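# Carry the masking tape roll to the neighbouring coffee table

## Task

Move the roll of masking tape onto the coffee table in the adjoining room, without the robot toppling or finishing in a leaning state, since either counts as failure.

## Robot and tools

Robot: TidyBot++, a wheeled base (0.54 m long, 0.50 m wide, 0.38 m tall) on four powered casters, carrying one seven-joint arm that ends in a right hand with five fingers. The shoulder sits 0.12 m ahead of the base centre, 0.68 m up. Arm segments: upper arm 0.42 m, forearm 0.31 m, hand 0.32 m. The arm begins folded, hand pointing down, sticking out up to 0.15 m in front of the base. Cameras: base_camera (on the base, looking forward and down) and wrist_camera (at the wrist, little-finger side, aimed at the hand point).

Frames: the base frame has its origin on the floor below the base centre, x forward, y left, z up, in metres. hand_pose and target use this frame. The odometry frame is the base frame as it stood at the start; base_odometry reports x, y and heading (rad, left positive) there, counting wheel turns only, so slip looks like travel. base_tilt gives lean in degrees (forward and right positive).

move: one action per call. Arguments:
- base: an object with any of translate_m (forward +, range -2 to 2 m), strafe_m (left +, -2 to 2 m), rotate_rad (counter-clockwise from above +, -6.3 to 6.3 rad). All are relative offsets from where the base currently is, measured along its axes at the moment the command begins.
- joints: absolute angle targets by name. Arm: joint_1_rad (any angle; positive turns the arm clockwise seen from above, opposite to base heading), joint_2_rad (shoulder, -2.249 to 2.249, 0 = upper arm vertical, positive leans forward), joint_3_rad (any angle), joint_4_rad (elbow, -2.579 to 2.579, 0 straight), joint_5_rad (any angle), joint_6_rad (wrist, -2.099 to 2.099), joint_7_rad (any angle; spins the hand). Any-angle joints go the short way, so send steps below half a turn. Hand keys, each -1 to 1 where +1 is open/straight and -1 closed: hand_little, hand_ring, hand_middle, hand_index, hand_thumb_bend, hand_thumb_turn (+1 beside palm, -1 opposite the fingers). Settings: hand_force_limit (-1 to 1, about 0 to 10 N fingertip, 15 N for thumb motors) and hand_speed (-0.96 to 1; full speed from +0.48 up).
- target: one list of seven numbers [x, y, z, qw, qx, qy, qz], an absolute hand pose in the base frame, metres plus quaternion. With target, joints may only contain the hand keys.
- speeds: caps for this action only: translate_m/strafe_m 0.05 to 0.5 m/s (state one for a combined move), rotate_rad 0.1 to 1.57 rad/s.
- min_time_s: 0.1 to 8, the minimum duration of arm motions.
- cameras: list from base_camera, wrist_camera, all; [] for none.
- blocking: true (default) waits until everything rests; false returns quickly while motion continues.
A move with no action just reports state and images. A useful camera-forward arm posture: 0, -1.2, 3.142, -2.03, 0, -0.203, -1.832 rad.

wait(seconds 0 to 10, cameras): lets time pass and reports state; returns early when running moves finish. stop(cameras): brakes all running motions. zoom_image(camera, region [x0, y0, x1, y1] in pixels, at most 504 square): enlarges part of the newest image. show_instructions: shows the reference images. finished_scene(scene): ends the current scene; give its number. The goal must hold after the robot leaves it.

Results: base_status, joint_status and hand_status report done, moving, off_target (rested away from target, may still push), not_followed (a check withheld the command), stopped, contact_stop or time_out (unrequested stops that cancel the remaining calls of that reply), torque_fault, limit_stop_at_motor_heat. 'pose unreachable' or 'joint command not followed' with 'cause:' means a target was withheld. hand_target is where the hand would be with every joint on target; hand_pose is where it is. hand_stopped_by lists little, ring, middle, index, thumb_bend, thumb_turn as moving, target, force, stalled or fault; the *_load_n lines give fingertip forces in N (positive = pushed open). A lost grip shows as loads dropping near 0. motor_effort gives percent of maximum with the peak in brackets. Motor temperatures appear per arm joint; MOTOR HOT warns at 60 °C, and around 75 °C the arm sinks in an over-temperature stop. ARM HIT means the arm struck itself or the base. on_its_own lists things the robot did unasked.

Gripping: fingers move only when their target changes, stop at the target or when load reaches hand_force_limit, then lock. Close slowly (hand_speed -0.94 or lower) for a gentle grip. With the thumb turned in front of the palm the hand can wrap objects about 0.035 to 0.065 m thick. The hand point is 0.045 m ahead of the palm; straight fingers extend about 0.07 m past it along its +z, +y points out of the palm.

Practical notes: after a target, fix residual error by adding (wanted position minus hand_pose) to the last target; to hold still, resend hand_target, not hand_pose. A held load makes the arm sag; never command a loaded joint to its current reading. A hand pointing down reaches at most about 0.93 m high, only near the base. The arm does not avoid furniture and keeps pushing when blocked.

Avoid: driving or turning while the arm is caught on something high (tipping), reaching far out or swinging a stretched arm sideways, shoving furniture or walls, dropping the object or letting it fall from height, hard impacts, overloading fingers, and long strained holds that overheat motors. Back away to right a slight lean.

Each tool is called after ">>>" as a command line: name --argument value for each argument, lists and objects as JSON in quotes; but a table of rows of numbers goes row by row, as --pt "numbers of a row", without its own name.

Reference images:

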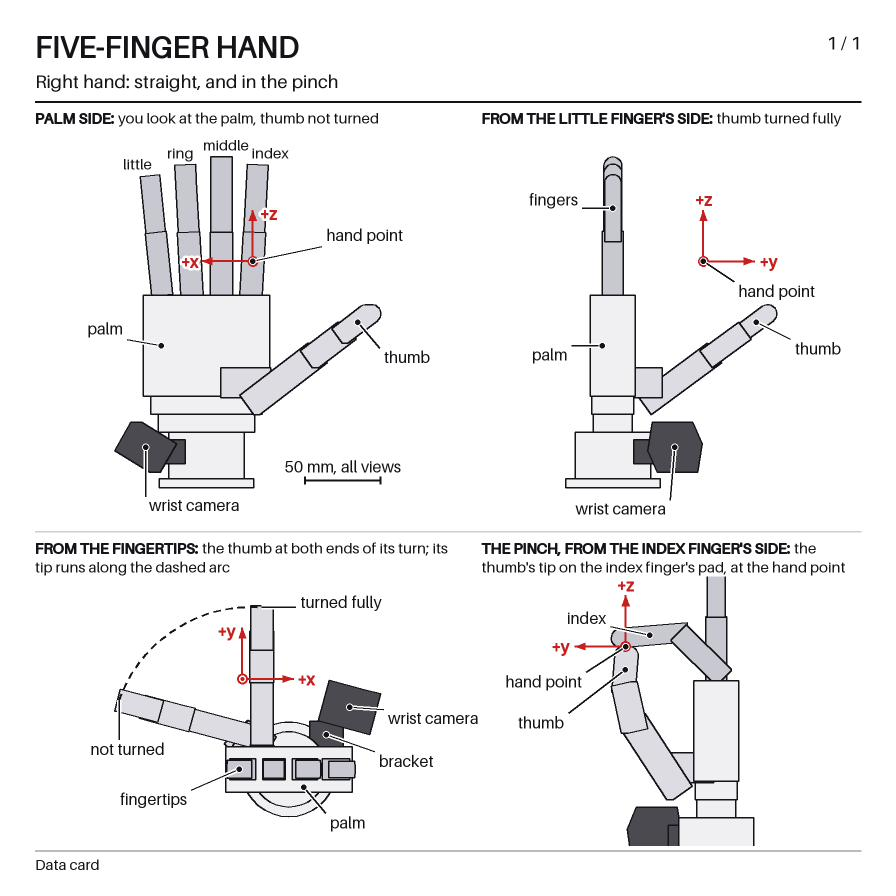

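## Session

>>> move --cameras '["all"]'

Scene clock: 0.00 s.
Motor temperatures (°C): [33 36 27 36 40 42 48]
base_odometry: x=+0.000 y=+0.000 heading=+0.000
base_tilt: forward=+0.3 right=-0.2
base_status: not commanded
joint_positions: joint_1_rad=-0.046 joint_2_rad=-0.396 joint_3_rad=+3.140 joint_4_rad=-2.533 joint_5_rad=+0.037 joint_6_rad=-0.853 joint_7_rad=+1.594 hand_little=+1.000 hand_ring=+1.000 hand_middle=+1.000 hand_index=+1.000 hand_thumb_turn=+1.000 hand_thumb_bend=+1.000 hand_force_limit=+0.000 hand_speed=-0.800
joint_status: not commanded
hand_stopped_by: target,target,target,target,target,target
little_load_n: 0.0
ring_load_n: 0.0
middle_load_n: 0.0
index_load_n: 0.0
thumb_bend_load_n: 0.0
thumb_turn_load_n: 0.0
motor_effort: joint_1_rad=+0 joint_2_rad=-1 joint_3_rad=+0 joint_4_rad=+11 joint_5_rad=-1 joint_6_rad=+1 joint_7_rad=+0
hand_pose: x=+0.2957 y=+0.0622 z=+0.5855 quat_wxyz=(+0.076, -0.046, +0.996, -0.014) (m; base frame)
hand_target: x=+0.2968 y=+0.0623 z=+0.5863 quat_wxyz=(+0.077, -0.046, +0.996, -0.014) (m; base frame)
hand_status: not commanded
pictures: base_camera, wrist_camera

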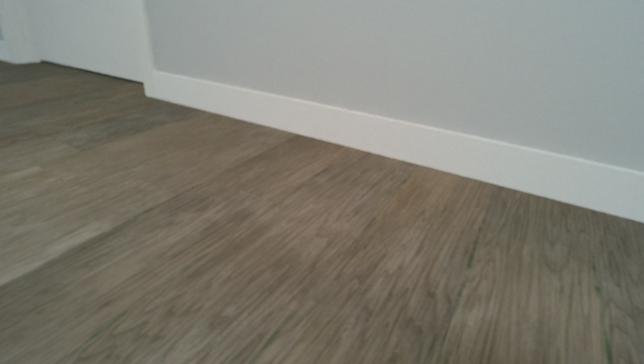

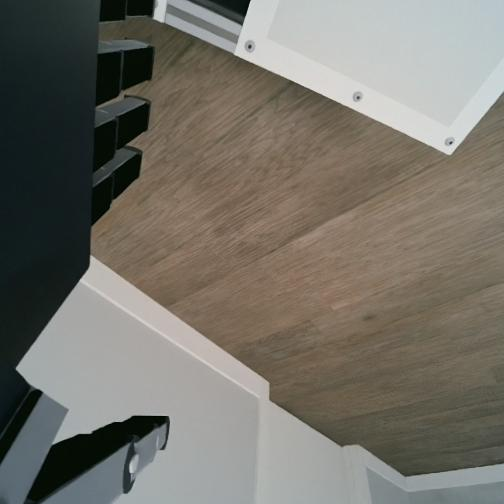

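>>> move --joints '{"joint_1_rad":0,"joint_2_rad":-1.2,"joint_3_rad":3.142,"joint_4_rad":-2.03,"joint_5_rad":0,"joint_6_rad":-0.203,"joint_7_rad":-1.832}' --cameras '["all"]'

>>> move --base '{"rotate_rad":1.2}' --cameras '["all"]'

>>> move --base '{"rotate_rad":1.2}' --cameras '["all"]'

>>> move --base '{"rotate_rad":1.2}' --cameras '["all"]'

>>> move --base '{"rotate_rad":1.2}' --cameras '["all"]'

Scene clock: 8.70 s.
move: done
base_odometry: x=+0.000 y=+0.000 heading=+0.000
base_tilt: forward=+0.3 right=-0.2
base_status: not commanded
joint_positions: joint_1_rad=-0.027 joint_2_rad=-1.187 joint_3_rad=+3.140 joint_4_rad=-2.049 joint_5_rad=+0.037 joint_6_rad=-0.263 joint_7_rad=+4.377 hand_little=+1.000 hand_ring=+1.000 hand_middle=+1.000 hand_index=+1.000 hand_thumb_turn=+1.000 hand_thumb_bend=+1.000 hand_force_limit=+0.000 hand_speed=-0.800
joint_status: all done
hand_stopped_by: target,target,target,target,target,target
little_load_n: 0.0
ring_load_n: 0.0
middle_load_n: 0.0
index_load_n: 0.0
thumb_bend_load_n: 0.0
thumb_turn_load_n: 0.0
motor_effort: joint_1_rad=+0(1) joint_2_rad=+14(16) joint_3_rad=+1(2) joint_4_rad=+13(16) joint_5_rad=-1(3) joint_6_rad=+7(8) joint_7_rad=+0(1)
hand_pose: x=+0.2792 y=-0.0452 z=+1.1403 quat_wxyz=(+0.135, -0.528, +0.076, -0.835) (m; base frame)
hand_target: x=+0.2586 y=-0.0490 z=+1.1725 quat_wxyz=(+0.113, -0.490, +0.065, -0.862) (m; base frame)
hand_status: not commanded
pictures: base_camera, wrist_camera
camera_calibration:
wrist_camera: T_world_to_cam=[[0.0131401, -0.99991, 0.0026792, -0.051036], [-0.126899, -0.00432537, -0.991906, 1.16138], [0.991829, 0.0126938, -0.126944, -0.0142745], [0, 0, 0, 1]] pos_world=[0.162206, -0.0458268, 1.15031]

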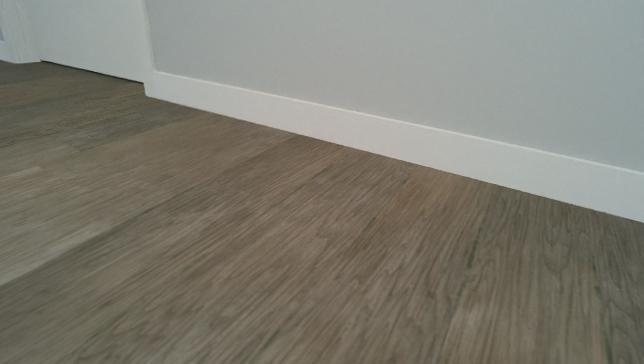

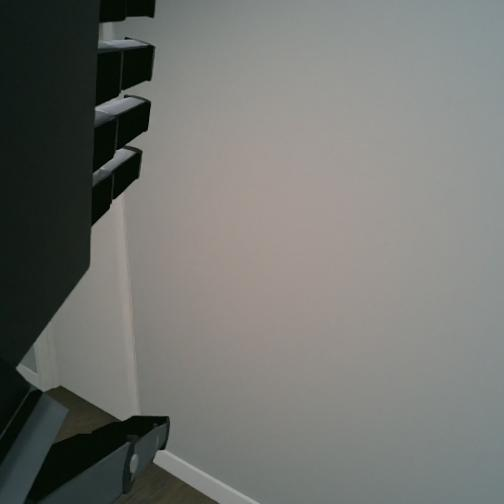

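Scene clock: 10.73 s.
move: done
base_odometry: x=+0.000 y=+0.000 heading=+1.200
base_tilt: forward=+0.3 right=-0.2
base_status: done
joint_positions: joint_1_rad=-0.022 joint_2_rad=-1.187 joint_3_rad=+3.140 joint_4_rad=-2.049 joint_5_rad=+0.037 joint_6_rad=-0.263 joint_7_rad=+4.379 hand_little=+1.000 hand_ring=+1.000 hand_middle=+1.000 hand_index=+1.000 hand_thumb_turn=+1.000 hand_thumb_bend=+1.000 hand_force_limit=+0.000 hand_speed=-0.800
joint_status: not commanded
hand_stopped_by: target,target,target,target,target,target
little_load_n: 0.0
ring_load_n: 0.5
middle_load_n: 0.0
index_load_n: 0.0
thumb_bend_load_n: 0.0
thumb_turn_load_n: 0.0
motor_effort: joint_1_rad=+0(1) joint_2_rad=+14(15) joint_3_rad=+1(2) joint_4_rad=+13(13) joint_5_rad=-1(1) joint_6_rad=+7(7) joint_7_rad=+0(1)
hand_pose: x=+0.2790 y=-0.0460 z=+1.1404 quat_wxyz=(+0.132, -0.528, +0.076, -0.836) (m; base frame)
hand_target: x=+0.2586 y=-0.0490 z=+1.1725 quat_wxyz=(+0.113, -0.490, +0.065, -0.862) (m; base frame)
hand_status: not commanded
pictures: base_camera, wrist_camera
camera_calibration:
wrist_camera: T_world_to_cam=[[0.00768225, -0.999958, 0.00490758, -0.0529153], [-0.126799, -0.00584223, -0.991911, 1.16135], [0.991899, 0.00699784, -0.126839, -0.0143909], [0, 0, 0, 1]] pos_world=[0.161939, -0.0460275, 1.15039]

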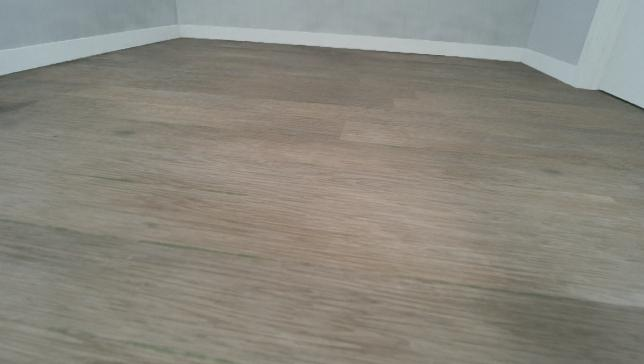

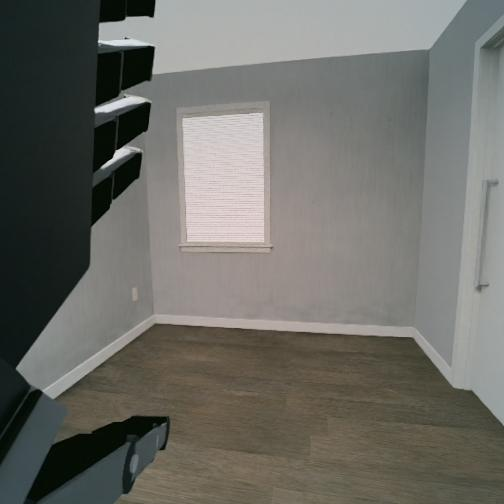

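Scene clock: 12.77 s.
move: done
base_odometry: x=+0.000 y=+0.000 heading=+2.399
base_tilt: forward=+0.2 right=-0.2
base_status: done
joint_positions: joint_1_rad=-0.021 joint_2_rad=-1.187 joint_3_rad=+3.140 joint_4_rad=-2.049 joint_5_rad=+0.037 joint_6_rad=-0.263 joint_7_rad=+4.379 hand_little=+1.000 hand_ring=+1.000 hand_middle=+1.000 hand_index=+1.000 hand_thumb_turn=+1.000 hand_thumb_bend=+1.000 hand_force_limit=+0.000 hand_speed=-0.800
joint_status: not commanded
hand_stopped_by: target,target,target,target,target,target
little_load_n: 0.0
ring_load_n: 0.0
middle_load_n: 0.0
index_load_n: 0.0
thumb_bend_load_n: 0.0
thumb_turn_load_n: 0.0
motor_effort: joint_1_rad=+0(2) joint_2_rad=+15(15) joint_3_rad=+1(2) joint_4_rad=+13(13) joint_5_rad=-1(1) joint_6_rad=+7(7) joint_7_rad=+1(1)
hand_pose: x=+0.2789 y=-0.0462 z=+1.1404 quat_wxyz=(+0.131, -0.528, +0.077, -0.836) (m; base frame)
hand_target: x=+0.2586 y=-0.0490 z=+1.1725 quat_wxyz=(+0.113, -0.490, +0.065, -0.862) (m; base frame)
hand_status: not commanded
pictures: base_camera, wrist_camera
camera_calibration:
wrist_camera: T_world_to_cam=[[0.00628119, -0.999968, 0.00499014, -0.0527821], [-0.126808, -0.00574646, -0.991911, 1.16134], [0.991907, 0.00559759, -0.12684, -0.0143645], [0, 0, 0, 1]] pos_world=[0.161848, -0.0460264, 1.15039]

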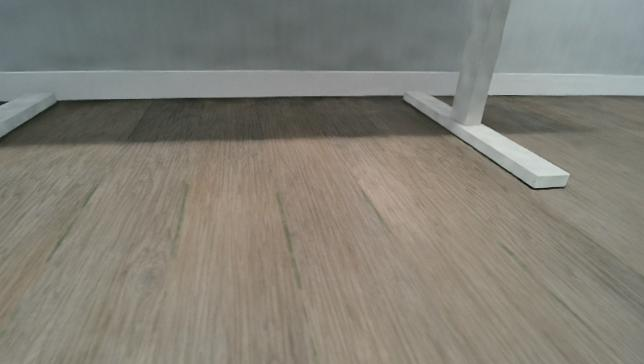

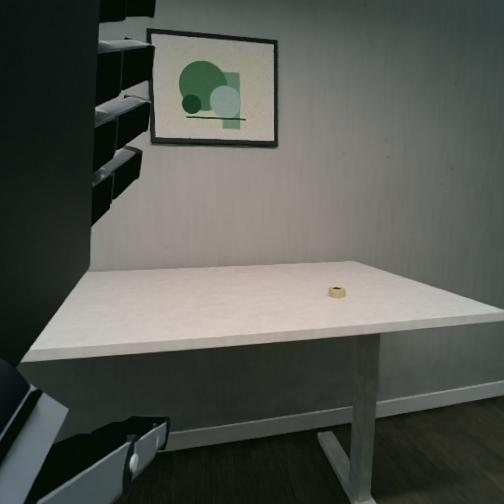

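Scene clock: 14.80 s.
move: done
base_odometry: x=+0.000 y=+0.000 heading=-2.685
base_tilt: forward=+0.3 right=-0.2
base_status: done
joint_positions: joint_1_rad=-0.020 joint_2_rad=-1.187 joint_3_rad=+3.140 joint_4_rad=-2.049 joint_5_rad=+0.037 joint_6_rad=-0.263 joint_7_rad=+4.379 hand_little=+1.000 hand_ring=+1.000 hand_middle=+1.000 hand_index=+1.000 hand_thumb_turn=+1.000 hand_thumb_bend=+1.000 hand_force_limit=+0.000 hand_speed=-0.800
joint_status: not commanded
hand_stopped_by: target,target,target,target,target,target
little_load_n: 0.0
ring_load_n: 0.0
middle_load_n: 0.0
index_load_n: 0.0
thumb_bend_load_n: 0.0
thumb_turn_load_n: 0.0
motor_effort: joint_1_rad=+0(1) joint_2_rad=+15(15) joint_3_rad=+1(2) joint_4_rad=+13(13) joint_5_rad=-1(1) joint_6_rad=+7(7) joint_7_rad=+0(1)
hand_pose: x=+0.2789 y=-0.0463 z=+1.1404 quat_wxyz=(+0.131, -0.528, +0.077, -0.836) (m; base frame)
hand_target: x=+0.2586 y=-0.0490 z=+1.1725 quat_wxyz=(+0.113, -0.490, +0.065, -0.862) (m; base frame)
hand_status: not commanded
pictures: base_camera, wrist_camera
camera_calibration:
wrist_camera: T_world_to_cam=[[0.00558713, -0.999971, 0.005081, -0.0527741], [-0.126812, -0.00574857, -0.99191, 1.16134], [0.991911, 0.0048976, -0.12684, -0.014401], [0, 0, 0, 1]] pos_world=[0.161852, -0.046026, 1.15039]

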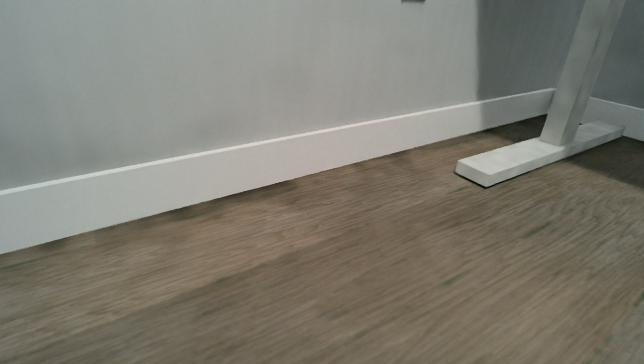

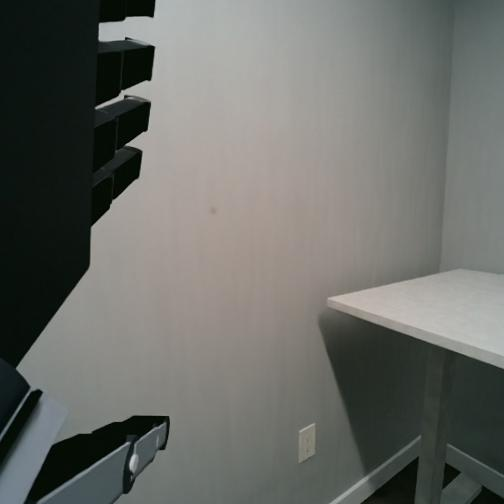

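Scene clock: 16.83 s.
move: done
base_odometry: x=+0.000 y=+0.000 heading=-1.485
base_tilt: forward=+0.2 right=-0.2
base_status: done
joint_positions: joint_1_rad=-0.020 joint_2_rad=-1.187 joint_3_rad=+3.140 joint_4_rad=-2.049 joint_5_rad=+0.037 joint_6_rad=-0.263 joint_7_rad=+4.379 hand_little=+1.000 hand_ring=+1.000 hand_middle=+1.000 hand_index=+1.000 hand_thumb_turn=+1.000 hand_thumb_bend=+1.000 hand_force_limit=+0.000 hand_speed=-0.800
joint_status: not commanded
hand_stopped_by: target,target,target,target,target,target
little_load_n: 0.0
ring_load_n: 0.0
middle_load_n: -0.5
index_load_n: 0.0
thumb_bend_load_n: -0.5
thumb_turn_load_n: 0.0
motor_effort: joint_1_rad=+0(1) joint_2_rad=+14(15) joint_3_rad=+1(2) joint_4_rad=+13(14) joint_5_rad=-1(1) joint_6_rad=+7(8) joint_7_rad=+1(1)
hand_pose: x=+0.2788 y=-0.0464 z=+1.1405 quat_wxyz=(+0.131, -0.527, +0.077, -0.836) (m; base frame)
hand_target: x=+0.2586 y=-0.0490 z=+1.1725 quat_wxyz=(+0.113, -0.490, +0.065, -0.862) (m; base frame)
hand_status: not commanded
pictures: base_camera, wrist_camera
camera_calibration:
wrist_camera: T_world_to_cam=[[0.00517755, -0.999974, 0.00503376, -0.052753], [-0.126815, -0.00564978, -0.99191, 1.16144], [0.991913, 0.00449731, -0.126841, -0.0143094], [0, 0, 0, 1]] pos_world=[0.161754, -0.0461255, 1.15049]

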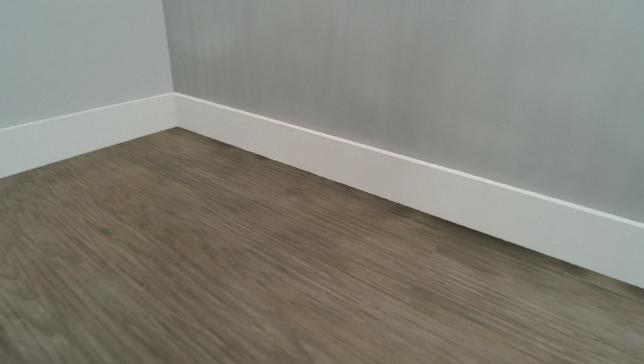

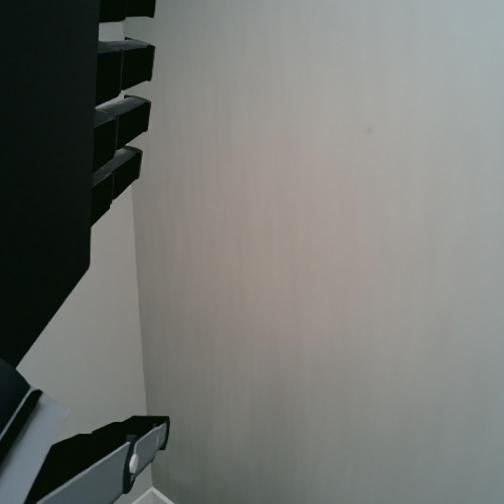

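>>> move --base '{"rotate_rad":1.95}' --cameras '["all"]'

>>> move --base '{"rotate_rad":2.15}' --cameras '["all"]'

Scene clock: 27.77 s.
move: done
base_odometry: x=+0.000 y=+0.000 heading=+0.464
base_tilt: forward=+0.2 right=-0.2
base_status: done
joint_positions: joint_1_rad=-0.019 joint_2_rad=-1.187 joint_3_rad=+3.140 joint_4_rad=-2.049 joint_5_rad=+0.037 joint_6_rad=-0.263 joint_7_rad=+4.379 hand_little=+1.000 hand_ring=+1.000 hand_middle=+1.000 hand_index=+1.000 hand_thumb_turn=+1.000 hand_thumb_bend=+1.000 hand_force_limit=+0.000 hand_speed=-0.800
joint_status: not commanded
hand_stopped_by: target,target,target,target,target,target
little_load_n: 0.0
ring_load_n: -0.5
middle_load_n: 0.0
index_load_n: 0.0
thumb_bend_load_n: 0.0
thumb_turn_load_n: 0.0
motor_effort: joint_1_rad=+0(1) joint_2_rad=+15(15) joint_3_rad=+1(2) joint_4_rad=+13(14) joint_5_rad=-1(1) joint_6_rad=+7(7) joint_7_rad=+1(1)
hand_pose: x=+0.2788 y=-0.0465 z=+1.1405 quat_wxyz=(+0.131, -0.527, +0.077, -0.836) (m; base frame)
hand_target: x=+0.2586 y=-0.0490 z=+1.1725 quat_wxyz=(+0.113, -0.490, +0.065, -0.862) (m; base frame)
hand_status: not commanded
pictures: base_camera, wrist_camera
camera_calibration:
wrist_camera: T_world_to_cam=[[0.00478094, -0.999976, 0.00508568, -0.0527485], [-0.126817, -0.00565098, -0.99191, 1.16144], [0.991915, 0.00409731, -0.126841, -0.0143302], [0, 0, 0, 1]] pos_world=[0.161757, -0.0461252, 1.15049]

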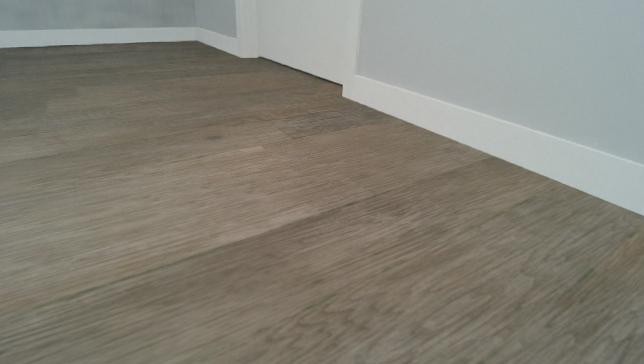

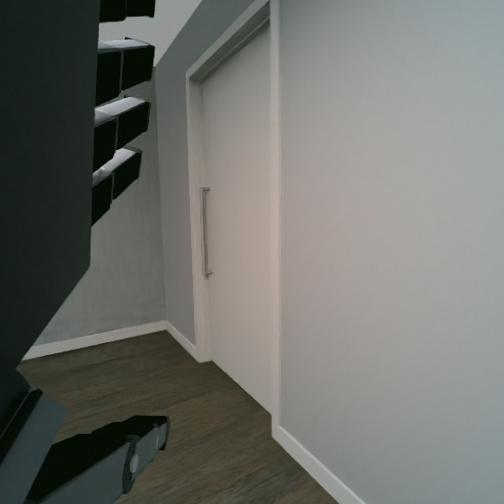

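Scene clock: 30.43 s.
move: done
base_odometry: x=+0.000 y=+0.000 heading=+2.614
base_tilt: forward=+0.3 right=-0.2
base_status: done
joint_positions: joint_1_rad=-0.019 joint_2_rad=-1.187 joint_3_rad=+3.140 joint_4_rad=-2.049 joint_5_rad=+0.037 joint_6_rad=-0.263 joint_7_rad=+4.379 hand_little=+1.000 hand_ring=+1.000 hand_middle=+1.000 hand_index=+1.000 hand_thumb_turn=+1.000 hand_thumb_bend=+1.000 hand_force_limit=+0.000 hand_speed=-0.800
joint_status: not commanded
hand_stopped_by: target,target,target,target,target,target
little_load_n: 0.0
ring_load_n: 0.0
middle_load_n: 0.0
index_load_n: 0.5
thumb_bend_load_n: 0.0
thumb_turn_load_n: 0.0
motor_effort: joint_1_rad=+0(1) joint_2_rad=+14(15) joint_3_rad=+1(2) joint_4_rad=+13(13) joint_5_rad=-1(1) joint_6_rad=+7(7) joint_7_rad=+0(1)
hand_pose: x=+0.2788 y=-0.0465 z=+1.1405 quat_wxyz=(+0.131, -0.527, +0.077, -0.836) (m; base frame)
hand_target: x=+0.2586 y=-0.0490 z=+1.1725 quat_wxyz=(+0.113, -0.490, +0.065, -0.862) (m; base frame)
hand_status: not commanded
pictures: base_camera, wrist_camera
camera_calibration:
wrist_camera: T_world_to_cam=[[0.00448305, -0.999977, 0.00512519, -0.0527456], [-0.12672, -0.00565202, -0.991922, 1.16143], [0.991928, 0.00379737, -0.126743, -0.0144614], [0, 0, 0, 1]] pos_world=[0.161759, -0.046125, 1.15049]

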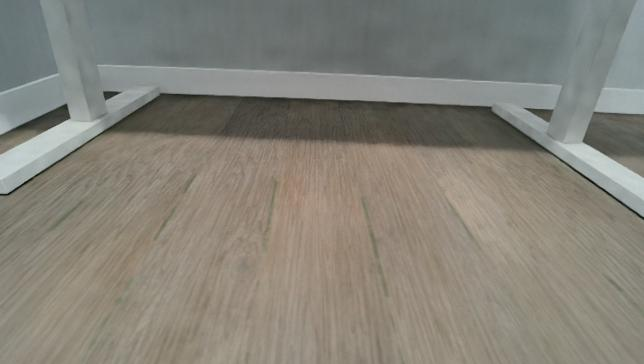

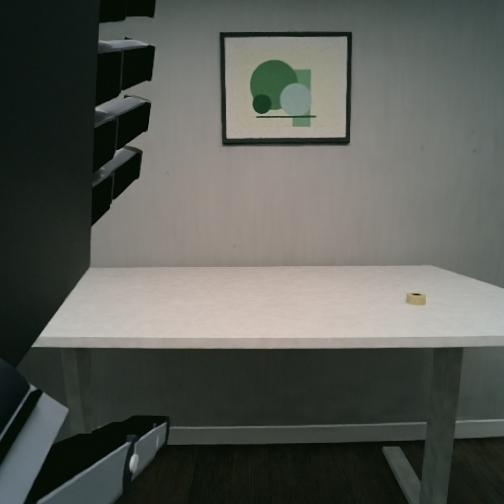

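>>> zoom_image --camera "wrist_camera" --region '[380, 260, 504, 360]'

Scaled by 4.065 from the camera's 504x504 image, which has a finer 720x720 frame.

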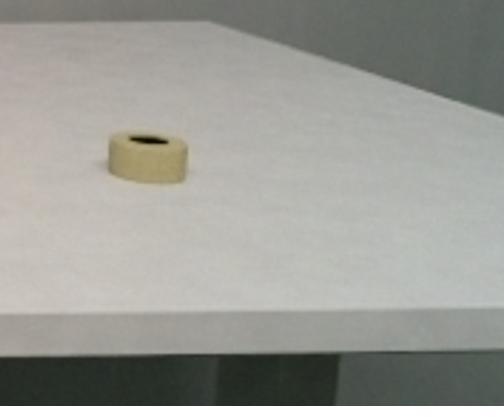

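>>> move --base '{"strafe_m":-0.5}' --cameras '["all"]'

Scene clock: 58.40 s.
move: done
base_odometry: x=+0.252 y=+0.432 heading=+2.615
base_tilt: forward=+0.3 right=-0.2
base_status: done
joint_positions: joint_1_rad=-0.016 joint_2_rad=-1.187 joint_3_rad=+3.141 joint_4_rad=-2.049 joint_5_rad=+0.037 joint_6_rad=-0.263 joint_7_rad=+4.380 hand_little=+1.000 hand_ring=+1.000 hand_middle=+1.000 hand_index=+1.000 hand_thumb_turn=+1.000 hand_thumb_bend=+1.000 hand_force_limit=+0.000 hand_speed=-0.800
joint_status: not commanded
hand_stopped_by: target,target,target,target,target,target
little_load_n: 0.0
ring_load_n: 0.0
middle_load_n: 0.0
index_load_n: 0.0
thumb_bend_load_n: 0.0
thumb_turn_load_n: 0.0
motor_effort: joint_1_rad=+0(2) joint_2_rad=+15(15) joint_3_rad=+0(3) joint_4_rad=+13(13) joint_5_rad=-1(2) joint_6_rad=+7(7) joint_7_rad=+0(1)
hand_pose: x=+0.2787 y=-0.0473 z=+1.1405 quat_wxyz=(+0.130, -0.527, +0.078, -0.836) (m; base frame)
hand_target: x=+0.2586 y=-0.0490 z=+1.1725 quat_wxyz=(+0.113, -0.490, +0.065, -0.862) (m; base frame)
hand_status: not commanded
pictures: base_camera, wrist_camera
camera_calibration:
wrist_camera: T_world_to_cam=[[0.00148964, -0.999988, 0.00460923, -0.0520639], [-0.126529, -0.00476067, -0.991951, 1.16146], [0.991962, 0.000894445, -0.126535, -0.0146589], [0, 0, 0, 1]] pos_world=[0.161577, -0.0465209, 1.15049]

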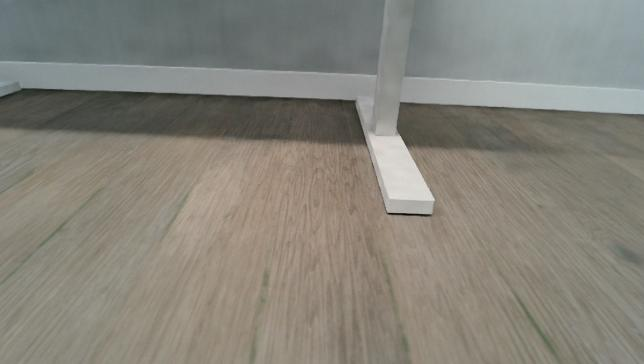

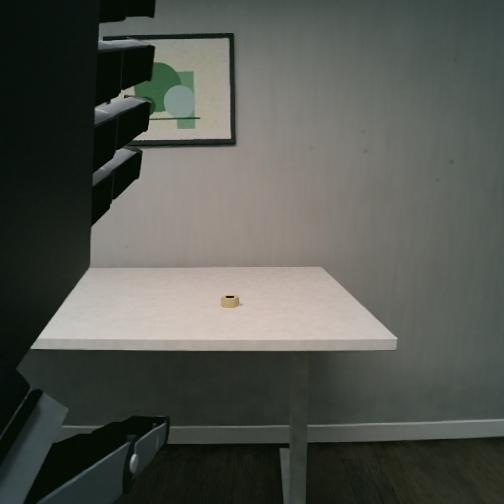

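>>> zoom_image --camera "wrist_camera" --region '[200, 275, 260, 325]'

Scaled by 8.400 from the camera's 504x504 image, which has a finer 720x720 frame.

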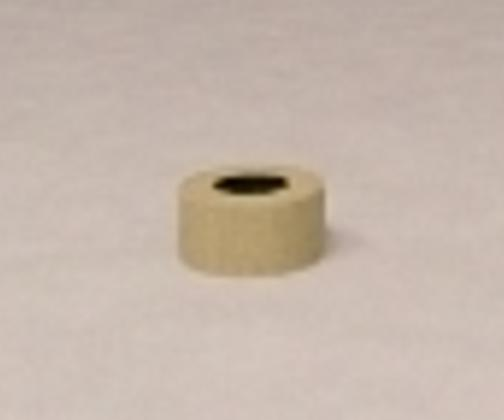

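>>> move --base '{"translate_m":0.4,"strafe_m":-0.012}' --speeds '{"translate_m":0.3}' --joints '{"hand_thumb_turn":-1,"hand_speed":0.3}' --cameras '["all"]'

>>> move --joints '{"joint_1_rad":0,"joint_2_rad":0.0,"joint_3_rad":3.142,"joint_4_rad":-0.94,"joint_5_rad":0,"joint_6_rad":-1.325,"joint_7_rad":3.142}' --min_time_s 4 --cameras '["all"]'

Scene clock: 116.07 s.
move: done
base_odometry: x=-0.088 y=+0.644 heading=+2.615
base_tilt: forward=+0.3 right=-0.3
base_status: done
joint_positions: joint_1_rad=-0.016 joint_2_rad=-1.189 joint_3_rad=+3.141 joint_4_rad=-2.048 joint_5_rad=+0.037 joint_6_rad=-0.260 joint_7_rad=+4.380 hand_little=+1.000 hand_ring=+1.000 hand_middle=+1.000 hand_index=+1.000 hand_thumb_turn=-1.000 hand_thumb_bend=+1.000 hand_force_limit=+0.000 hand_speed=+0.300
joint_status: all done
hand_stopped_by: target,target,target,target,target,target
little_load_n: -0.5
ring_load_n: 0.0
middle_load_n: 0.0
index_load_n: 0.0
thumb_bend_load_n: 0.0
thumb_turn_load_n: 0.0
motor_effort: joint_1_rad=+0(1) joint_2_rad=+15(17) joint_3_rad=+1(2) joint_4_rad=+13(14) joint_5_rad=-1(1) joint_6_rad=+7(7) joint_7_rad=+0(1)
hand_pose: x=+0.2774 y=-0.0473 z=+1.1420 quat_wxyz=(+0.129, -0.525, +0.078, -0.837) (m; base frame)
hand_target: x=+0.2586 y=-0.0490 z=+1.1725 quat_wxyz=(+0.113, -0.490, +0.065, -0.862) (m; base frame)
hand_status: not commanded
pictures: base_camera, wrist_camera
camera_calibration:
wrist_camera: T_world_to_cam=[[0.00124401, -0.999985, 0.00524917, -0.0527649], [-0.121631, -0.00536151, -0.992561, 1.16207], [0.992575, 0.000596289, -0.121636, -0.0190237], [0, 0, 0, 1]] pos_world=[0.160292, -0.0465224, 1.15139]

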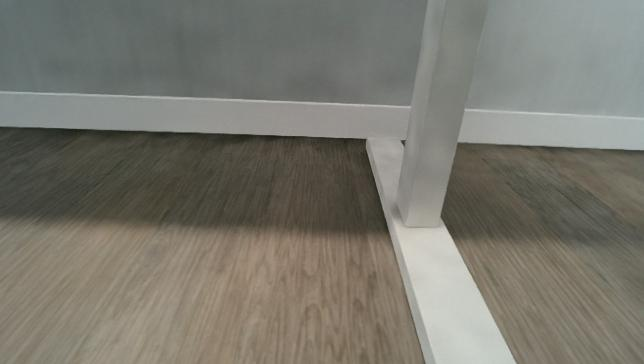

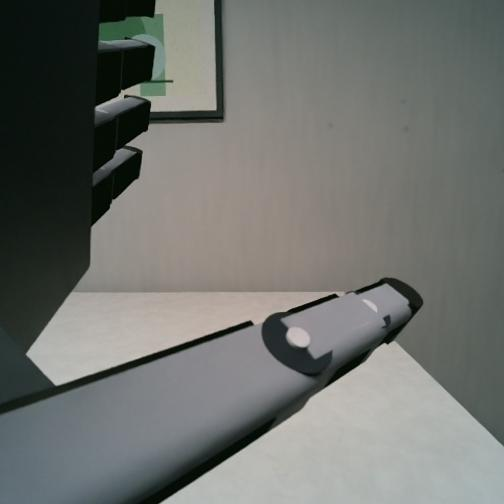

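Scene clock: 120.67 s.
move: done
base_odometry: x=-0.088 y=+0.644 heading=+2.615
base_tilt: forward=+0.3 right=-0.3
base_status: not commanded
joint_positions: joint_1_rad=-0.016 joint_2_rad=-0.012 joint_3_rad=+3.141 joint_4_rad=-0.966 joint_5_rad=+0.037 joint_6_rad=-1.262 joint_7_rad=+3.215 hand_little=+1.000 hand_ring=+1.000 hand_middle=+1.000 hand_index=+1.000 hand_thumb_turn=-1.000 hand_thumb_bend=+1.000 hand_force_limit=+0.000 hand_speed=+0.300
joint_status: all done
hand_stopped_by: target,target,target,target,target,target
little_load_n: 0.0
ring_load_n: 0.0
middle_load_n: -0.5
index_load_n: -0.5
thumb_bend_load_n: 0.0
thumb_turn_load_n: 0.0
motor_effort: joint_1_rad=+0(2) joint_2_rad=-15(17) joint_3_rad=+0(3) joint_4_rad=+13(15) joint_5_rad=-1(2) joint_6_rad=+6(8) joint_7_rad=+0(1)
hand_pose: x=+0.5904 y=+0.0237 z=+1.0404 quat_wxyz=(+0.293, -0.659, +0.605, -0.337) (m; base frame)
hand_target: x=+0.5819 y=+0.0320 z=+1.0356 quat_wxyz=(+0.300, -0.640, +0.640, -0.300) (m; base frame)
hand_status: not commanded
pictures: base_camera, wrist_camera
camera_calibration:
wrist_camera: T_world_to_cam=[[-0.561524, -0.391634, -0.728912, 1.10002], [-0.617274, 0.784907, 0.0538034, 0.284915], [0.551057, 0.48015, -0.68249, 0.490727], [0, 0, 0, 1]] pos_world=[0.523141, -0.0284489, 1.1214]

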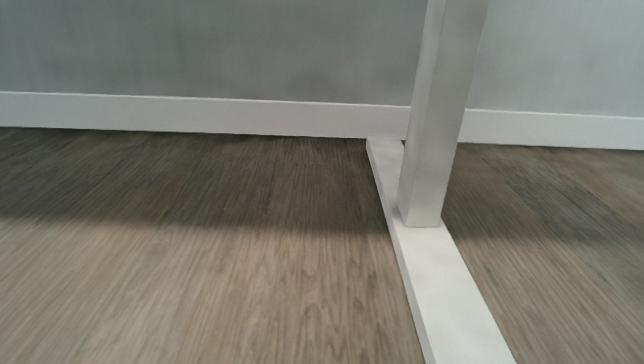

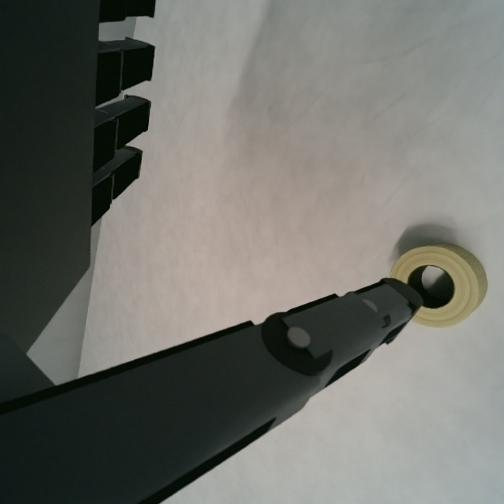

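>>> move --joints '{"joint_1_rad":0.01,"joint_2_rad":-0.135,"joint_3_rad":3.142,"joint_4_rad":-1.205,"joint_5_rad":-0.04,"joint_6_rad":-1.24,"joint_7_rad":3.06}' --min_time_s 2 --cameras '["wrist_camera"]'

Scene clock: 143.00 s.
move: done
base_odometry: x=-0.088 y=+0.644 heading=+2.615
base_tilt: forward=+0.3 right=-0.2
base_status: not commanded
joint_positions: joint_1_rad=-0.016 joint_2_rad=-0.123 joint_3_rad=+3.141 joint_4_rad=-1.195 joint_5_rad=+0.008 joint_6_rad=-1.263 joint_7_rad=+3.132 hand_little=+1.000 hand_ring=+1.000 hand_middle=+1.000 hand_index=+1.000 hand_thumb_turn=-1.000 hand_thumb_bend=+1.000 hand_force_limit=+0.000 hand_speed=+0.300
joint_status: all done
hand_stopped_by: target,target,target,target,target,target
little_load_n: 0.0
ring_load_n: 0.0
middle_load_n: 0.0
index_load_n: 0.0
thumb_bend_load_n: 0.0
thumb_turn_load_n: 0.0
motor_effort: joint_1_rad=+0(1) joint_2_rad=-12(16) joint_3_rad=+1(1) joint_4_rad=+13(14) joint_5_rad=-1(2) joint_6_rad=+6(7) joint_7_rad=+0(1)
hand_pose: x=+0.5340 y=+0.0371 z=+0.9836 quat_wxyz=(+0.278, -0.653, +0.648, -0.277) (m; base frame)
hand_target: x=+0.5371 y=+0.0455 z=+0.9917 quat_wxyz=(+0.309, -0.618, +0.675, -0.261) (m; base frame)
hand_status: not commanded
pictures: wrist_camera
camera_calibration:
wrist_camera: T_world_to_cam=[[-0.659055, -0.307259, -0.686468, 1.03938], [-0.57198, 0.797429, 0.192215, 0.0818241], [0.488349, 0.519326, -0.701296, 0.527129], [0, 0, 0, 1]] pos_world=[0.474386, -0.0196421, 1.06745]

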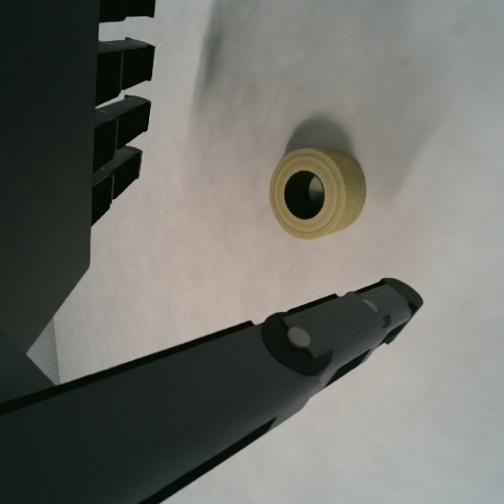

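>>> move --joints '{"joint_1_rad":0.005,"joint_2_rad":-0.19,"joint_3_rad":3.142,"joint_4_rad":-1.402,"joint_5_rad":-0.04,"joint_6_rad":-1.045,"joint_7_rad":3.06}' --min_time_s 2 --cameras '["wrist_camera"]'

Scene clock: 158.60 s.
move: done
base_odometry: x=-0.088 y=+0.644 heading=+2.615
base_tilt: forward=+0.3 right=-0.2
base_status: not commanded
joint_positions: joint_1_rad=-0.016 joint_2_rad=-0.177 joint_3_rad=+3.141 joint_4_rad=-1.391 joint_5_rad=+0.008 joint_6_rad=-1.105 joint_7_rad=+3.132 hand_little=+1.000 hand_ring=+1.000 hand_middle=+1.000 hand_index=+1.000 hand_thumb_turn=-1.000 hand_thumb_bend=+1.000 hand_force_limit=+0.000 hand_speed=+0.300
joint_status: all done
hand_stopped_by: target,target,target,target,target,target
little_load_n: 0.0
ring_load_n: 0.0
middle_load_n: 0.0
index_load_n: 0.0
thumb_bend_load_n: 0.0
thumb_turn_load_n: 0.0
motor_effort: joint_1_rad=+0(1) joint_2_rad=-11(13) joint_3_rad=+0(1) joint_4_rad=+15(15) joint_5_rad=-1(3) joint_6_rad=+5(6) joint_7_rad=+0(1)
hand_pose: x=+0.5344 y=+0.0373 z=+0.9423 quat_wxyz=(+0.283, -0.651, +0.646, -0.282) (m; base frame)
hand_target: x=+0.5463 y=+0.0469 z=+0.9584 quat_wxyz=(+0.327, -0.609, +0.667, -0.276) (m; base frame)
hand_status: not commanded
pictures: wrist_camera
camera_calibration:
wrist_camera: T_world_to_cam=[[-0.648254, -0.308005, -0.696347, 1.01495], [-0.57568, 0.796825, 0.183473, 0.100105], [0.498356, 0.51981, -0.693858, 0.485528], [0, 0, 0, 1]] pos_world=[0.473606, -0.0195396, 1.02528]

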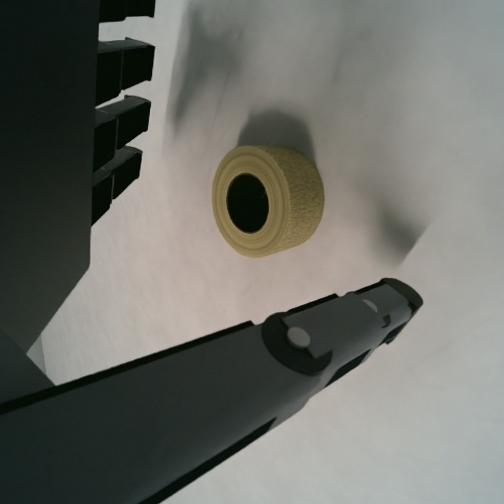

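>>> move --joints '{"joint_1_rad":0.0,"joint_2_rad":-0.225,"joint_3_rad":3.142,"joint_4_rad":-1.523,"joint_5_rad":-0.04,"joint_6_rad":-0.92,"joint_7_rad":3.06}' --min_time_s 2 --cameras '["wrist_camera"]'

Scene clock: 171.03 s.
move: done
base_odometry: x=-0.088 y=+0.644 heading=+2.615
base_tilt: forward=+0.3 right=-0.2
base_status: not commanded
joint_positions: joint_1_rad=-0.016 joint_2_rad=-0.213 joint_3_rad=+3.141 joint_4_rad=-1.511 joint_5_rad=+0.008 joint_6_rad=-0.980 joint_7_rad=+3.132 hand_little=+1.000 hand_ring=+1.000 hand_middle=+1.000 hand_index=+1.000 hand_thumb_turn=-1.000 hand_thumb_bend=+1.000 hand_force_limit=+0.000 hand_speed=+0.300
joint_status: all done
hand_stopped_by: target,target,target,target,target,target
little_load_n: 0.0
ring_load_n: 0.0
middle_load_n: 0.0
index_load_n: 0.0
thumb_bend_load_n: 0.0
thumb_turn_load_n: 0.0
motor_effort: joint_1_rad=+0(1) joint_2_rad=-10(12) joint_3_rad=+0(1) joint_4_rad=+15(16) joint_5_rad=-1(2) joint_6_rad=+5(7) joint_7_rad=+0(1)
hand_pose: x=+0.5382 y=+0.0375 z=+0.9231 quat_wxyz=(+0.297, -0.645, +0.639, -0.295) (m; base frame)
hand_target: x=+0.5497 y=+0.0484 z=+0.9382 quat_wxyz=(+0.341, -0.604, +0.661, -0.287) (m; base frame)
hand_status: not commanded
pictures: wrist_camera
camera_calibration:
wrist_camera: T_world_to_cam=[[-0.617784, -0.308124, -0.723465, 1.01273], [-0.583695, 0.796186, 0.159336, 0.132271], [0.526918, 0.520718, -0.671722, 0.434351], [0, 0, 0, 1]] pos_world=[0.473985, -0.0194412, 1.00336]

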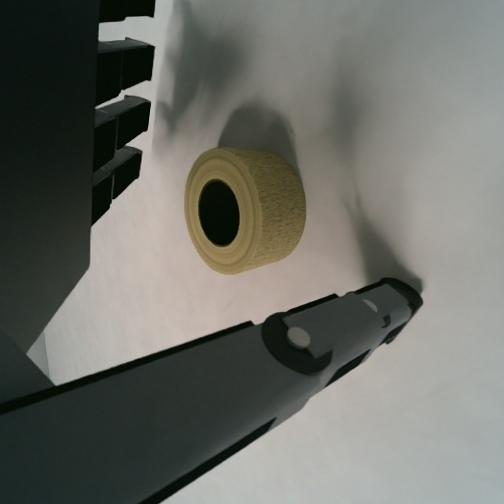

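>>> move --joints '{"hand_index":0.5,"hand_middle":0.5,"hand_thumb_bend":0.6,"hand_speed":-0.6,"hand_force_limit":-0.2}' --cameras '["wrist_camera"]'

>>> move --joints '{"hand_index":-0.3,"hand_middle":-0.3,"hand_thumb_bend":-0.3,"hand_speed":-0.85,"hand_force_limit":-0.2}' --cameras '["wrist_camera"]'

Scene clock: 179.47 s.
move: off_target
base_odometry: x=-0.088 y=+0.644 heading=+2.615
base_tilt: forward=+0.3 right=-0.2
base_status: not commanded
joint_positions: joint_1_rad=-0.016 joint_2_rad=-0.215 joint_3_rad=+3.141 joint_4_rad=-1.512 joint_5_rad=+0.008 joint_6_rad=-0.969 joint_7_rad=+3.131 hand_little=+1.000 hand_ring=+1.000 hand_middle=+0.710 hand_index=+0.500 hand_thumb_turn=-1.000 hand_thumb_bend=+0.600 hand_force_limit=-0.200 hand_speed=-0.600
joint_status: hand_middle off_target (ended at +0.710, target +0.500); the others done
hand_stopped_by: target,target,force,target,target,target
little_load_n: 0.0
ring_load_n: 0.0
middle_load_n: 0.0
index_load_n: 0.5
thumb_bend_load_n: 0.0
thumb_turn_load_n: 0.0
motor_effort: joint_1_rad=+0(1) joint_2_rad=-10(11) joint_3_rad=+0(1) joint_4_rad=+15(15) joint_5_rad=-1(2) joint_6_rad=+5(6) joint_7_rad=+0(1)
hand_pose: x=+0.5403 y=+0.0377 z=+0.9256 quat_wxyz=(+0.301, -0.643, +0.638, -0.299) (m; base frame)
hand_target: x=+0.5497 y=+0.0484 z=+0.9382 quat_wxyz=(+0.341, -0.604, +0.661, -0.287) (m; base frame)
hand_status: not commanded
pictures: wrist_camera
camera_calibration:
wrist_camera: T_world_to_cam=[[-0.609668, -0.307341, -0.730648, 1.01809], [-0.585222, 0.796232, 0.153393, 0.139286], [0.534621, 0.52111, -0.6653, 0.424749], [0, 0, 0, 1]] pos_world=[0.475127, -0.0193459, 1.00508]

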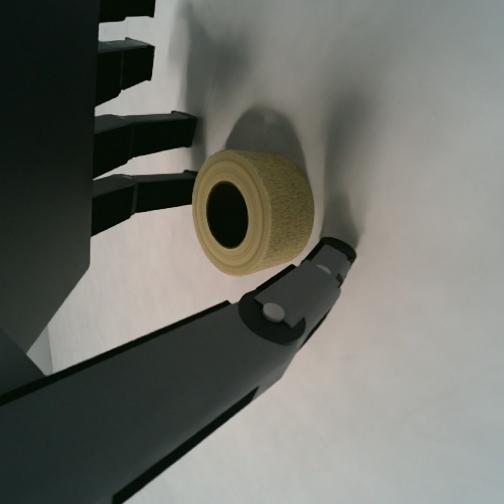

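Scene clock: 183.30 s.
move: off_target
base_odometry: x=-0.088 y=+0.644 heading=+2.615
base_tilt: forward=+0.3 right=-0.2
base_status: not commanded
joint_positions: joint_1_rad=-0.016 joint_2_rad=-0.222 joint_3_rad=+3.141 joint_4_rad=-1.512 joint_5_rad=+0.007 joint_6_rad=-0.949 joint_7_rad=+3.131 hand_little=+1.000 hand_ring=+1.000 hand_middle=+0.226 hand_index=+0.197 hand_thumb_turn=-1.000 hand_thumb_bend=+0.427 hand_force_limit=-0.200 hand_speed=-0.850
joint_status: hand_middle off_target (ended at +0.226, target -0.300); hand_index off_target (ended at +0.197, target -0.300); hand_thumb_bend off_target (ended at +0.427, target -0.300); the others done
hand_stopped_by: target,target,force,force,force,target
little_load_n: 0.0
ring_load_n: -0.5
middle_load_n: 4.0
index_load_n: 6.0
thumb_bend_load_n: 6.5
thumb_turn_load_n: 0.0
motor_effort: joint_1_rad=+0(1) joint_2_rad=-9(10) joint_3_rad=+0(1) joint_4_rad=+12(14) joint_5_rad=-1(2) joint_6_rad=+3(5) joint_7_rad=+0(1)
hand_pose: x=+0.5437 y=+0.0379 z=+0.9325 quat_wxyz=(+0.310, -0.639, +0.634, -0.307) (m; base frame)
hand_target: x=+0.5497 y=+0.0484 z=+0.9382 quat_wxyz=(+0.341, -0.604, +0.661, -0.287) (m; base frame)
hand_status: not commanded
pictures: wrist_camera
camera_calibration:
wrist_camera: T_world_to_cam=[[-0.590146, -0.306408, -0.746888, 1.02986], [-0.589132, 0.796002, 0.13894, 0.1556], [0.551952, 0.522011, -0.650272, 0.403923], [0, 0, 0, 1]] pos_world=[0.47649, -0.0191527, 1.01023]

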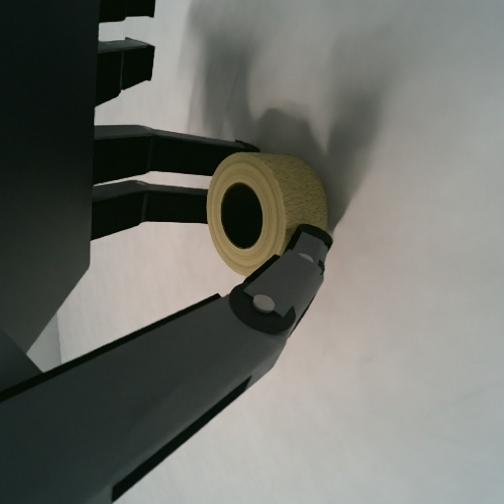

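>>> move --joints '{"hand_index":-0.4,"hand_middle":-0.4,"hand_thumb_bend":-0.4,"hand_speed":-0.9,"hand_force_limit":0.3}'

>>> move --joints '{"joint_1_rad":0.0,"joint_2_rad":-0.19,"joint_3_rad":3.142,"joint_4_rad":-1.38,"joint_5_rad":-0.04,"joint_6_rad":-1.045,"joint_7_rad":3.06}' --min_time_s 2.5 --cameras '["wrist_camera"]'

Scene clock: 190.27 s.
move: off_target
base_odometry: x=-0.088 y=+0.644 heading=+2.615
base_tilt: forward=+0.3 right=-0.2
base_status: not commanded
joint_positions: joint_1_rad=-0.016 joint_2_rad=-0.222 joint_3_rad=+3.141 joint_4_rad=-1.512 joint_5_rad=+0.007 joint_6_rad=-0.949 joint_7_rad=+3.131 hand_little=+1.000 hand_ring=+1.000 hand_middle=+0.210 hand_index=+0.190 hand_thumb_turn=-1.000 hand_thumb_bend=+0.425 hand_force_limit=+0.300 hand_speed=-0.900
joint_status: hand_middle off_target (ended at +0.210, target -0.400); hand_index off_target (ended at +0.190, target -0.400); hand_thumb_bend off_target (ended at +0.425, target -0.400); the others done
hand_stopped_by: target,target,force,force,force,target
little_load_n: 0.0
ring_load_n: 0.0
middle_load_n: 7.0
index_load_n: 6.0
thumb_bend_load_n: 9.5
thumb_turn_load_n: 0.0
motor_effort: joint_1_rad=+0(0) joint_2_rad=-8(9) joint_3_rad=+0(1) joint_4_rad=+12(12) joint_5_rad=-1(2) joint_6_rad=+3(3) joint_7_rad=+0(1)
hand_pose: x=+0.5437 y=+0.0379 z=+0.9326 quat_wxyz=(+0.310, -0.639, +0.634, -0.307) (m; base frame)
hand_target: x=+0.5497 y=+0.0484 z=+0.9382 quat_wxyz=(+0.341, -0.604, +0.661, -0.287) (m; base frame)
hand_status: not commanded
pictures: none

Scene clock: 193.07 s.
move: done
base_odometry: x=-0.088 y=+0.644 heading=+2.615
base_tilt: forward=+0.3 right=-0.2
base_status: not commanded
joint_positions: joint_1_rad=-0.016 joint_2_rad=-0.210 joint_3_rad=+3.141 joint_4_rad=-1.408 joint_5_rad=+0.007 joint_6_rad=-0.984 joint_7_rad=+3.131 hand_little=+1.000 hand_ring=+1.000 hand_middle=+0.210 hand_index=+0.190 hand_thumb_turn=-1.000 hand_thumb_bend=+0.425 hand_force_limit=+0.300 hand_speed=-0.900
joint_status: all done
hand_stopped_by: target,target,force,force,force,target
little_load_n: 0.0
ring_load_n: -0.5
middle_load_n: 6.0
index_load_n: 6.0
thumb_bend_load_n: 9.5
thumb_turn_load_n: 0.0
motor_effort: joint_1_rad=+0(1) joint_2_rad=-10(11) joint_3_rad=+0(2) joint_4_rad=+15(16) joint_5_rad=-1(3) joint_6_rad=+6(7) joint_7_rad=+0(1)
hand_pose: x=+0.5531 y=+0.0381 z=+0.9736 quat_wxyz=(+0.328, -0.630, +0.625, -0.324) (m; base frame)
hand_target: x=+0.5489 y=+0.0490 z=+0.9696 quat_wxyz=(+0.335, -0.608, +0.662, -0.282) (m; base frame)
hand_status: not commanded
pictures: wrist_camera
camera_calibration:
wrist_camera: T_world_to_cam=[[-0.546566, -0.305433, -0.779729, 1.07389], [-0.595962, 0.795993, 0.105947, 0.19117], [0.588299, 0.522596, -0.617089, 0.372927], [0, 0, 0, 1]] pos_world=[0.481489, -0.0190589, 1.04722]

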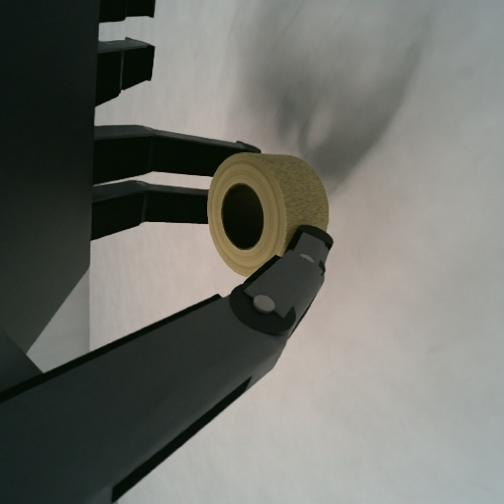

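>>> move --joints '{"joint_1_rad":0.0,"joint_2_rad":-0.2,"joint_3_rad":3.142,"joint_4_rad":-1.1,"joint_5_rad":0,"joint_6_rad":-1.2,"joint_7_rad":3.142}' --min_time_s 2.5

>>> move --base '{"translate_m":-0.4}' --speeds '{"translate_m":0.3}'

>>> move --joints '{"joint_1_rad":0,"joint_2_rad":-1.2,"joint_3_rad":3.142,"joint_4_rad":-2.03,"joint_5_rad":0,"joint_6_rad":-0.203,"joint_7_rad":-1.832}' --base '{"rotate_rad":-2.0}' --min_time_s 4 --cameras '["all"]'

Scene clock: 203.30 s.
move: done
base_odometry: x=-0.088 y=+0.644 heading=+2.615
base_tilt: forward=+0.3 right=-0.2
base_status: not commanded
joint_positions: joint_1_rad=-0.016 joint_2_rad=-0.209 joint_3_rad=+3.141 joint_4_rad=-1.125 joint_5_rad=+0.007 joint_6_rad=-1.138 joint_7_rad=+3.131 hand_little=+1.000 hand_ring=+1.000 hand_middle=+0.210 hand_index=+0.190 hand_thumb_turn=-1.000 hand_thumb_bend=+0.425 hand_force_limit=+0.300 hand_speed=-0.900
joint_status: all done
hand_stopped_by: target,target,force,force,force,target
little_load_n: 0.0
ring_load_n: 0.0
middle_load_n: 6.0
index_load_n: 6.0
thumb_bend_load_n: 9.5
thumb_turn_load_n: 0.0
motor_effort: joint_1_rad=+0(1) joint_2_rad=-8(12) joint_3_rad=+0(2) joint_4_rad=+13(16) joint_5_rad=-1(3) joint_6_rad=+7(8) joint_7_rad=+0(1)
hand_pose: x=+0.5383 y=+0.0377 z=+1.0817 quat_wxyz=(+0.368, -0.607, +0.604, -0.363) (m; base frame)
hand_target: x=+0.5293 y=+0.0320 z=+1.0750 quat_wxyz=(+0.352, -0.613, +0.613, -0.352) (m; base frame)
hand_status: not commanded
pictures: none

Scene clock: 205.57 s.
move: done
base_odometry: x=+0.258 y=+0.443 heading=+2.615
base_tilt: forward=+0.3 right=-0.2
base_status: done
joint_positions: joint_1_rad=-0.016 joint_2_rad=-0.206 joint_3_rad=+3.141 joint_4_rad=-1.123 joint_5_rad=+0.007 joint_6_rad=-1.141 joint_7_rad=+3.131 hand_little=+1.000 hand_ring=+1.000 hand_middle=+0.210 hand_index=+0.190 hand_thumb_turn=-1.000 hand_thumb_bend=+0.425 hand_force_limit=+0.300 hand_speed=-0.900
joint_status: not commanded
hand_stopped_by: target,target,force,force,force,target
little_load_n: 0.0
ring_load_n: -0.5
middle_load_n: 6.0
index_load_n: 5.5
thumb_bend_load_n: 9.5
thumb_turn_load_n: 0.0
motor_effort: joint_1_rad=+0(1) joint_2_rad=-8(12) joint_3_rad=+0(2) joint_4_rad=+13(15) joint_5_rad=-2(2) joint_6_rad=+7(7) joint_7_rad=+0(1)
hand_pose: x=+0.5386 y=+0.0375 z=+1.0813 quat_wxyz=(+0.367, -0.607, +0.604, -0.363) (m; base frame)
hand_target: x=+0.5293 y=+0.0320 z=+1.0750 quat_wxyz=(+0.352, -0.613, +0.613, -0.352) (m; base frame)
hand_status: not commanded
pictures: none

Scene clock: 210.17 s.
move: done
base_odometry: x=+0.258 y=+0.443 heading=+0.615
base_tilt: forward=+0.3 right=-0.2
base_status: done
joint_positions: joint_1_rad=-0.016 joint_2_rad=-1.182 joint_3_rad=+3.141 joint_4_rad=-2.020 joint_5_rad=+0.007 joint_6_rad=-0.266 joint_7_rad=+4.378 hand_little=+1.000 hand_ring=+1.000 hand_middle=+0.210 hand_index=+0.190 hand_thumb_turn=-1.000 hand_thumb_bend=+0.425 hand_force_limit=+0.300 hand_speed=-0.900
joint_status: all done
hand_stopped_by: target,target,force,force,force,target
little_load_n: 0.0
ring_load_n: 0.0
middle_load_n: 6.0
index_load_n: 6.0
thumb_bend_load_n: 10.0
thumb_turn_load_n: 0.5
motor_effort: joint_1_rad=+0(2) joint_2_rad=+15(16) joint_3_rad=+1(2) joint_4_rad=+13(15) joint_5_rad=-1(3) joint_6_rad=+7(9) joint_7_rad=+0(1)
hand_pose: x=+0.2734 y=-0.0435 z=+1.1532 quat_wxyz=(+0.145, -0.518, +0.082, -0.839) (m; base frame)
hand_target: x=+0.2586 y=-0.0490 z=+1.1725 quat_wxyz=(+0.113, -0.490, +0.064, -0.862) (m; base frame)
hand_status: not commanded
pictures: base_camera, wrist_camera
camera_calibration:
wrist_camera: T_world_to_cam=[[0.0212807, -0.999584, -0.019482, -0.0259655], [-0.106469, 0.0171098, -0.994169, 1.17135], [0.994088, 0.0232309, -0.106061, -0.0310315], [0, 0, 0, 1]] pos_world=[0.156113, -0.0452753, 1.16072]

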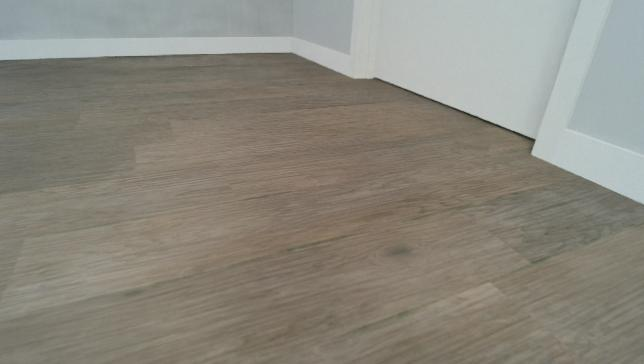

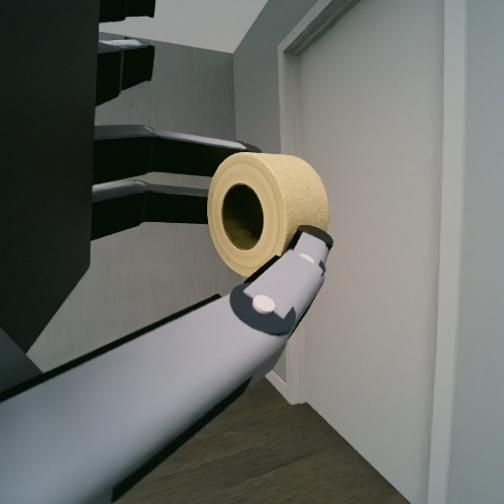

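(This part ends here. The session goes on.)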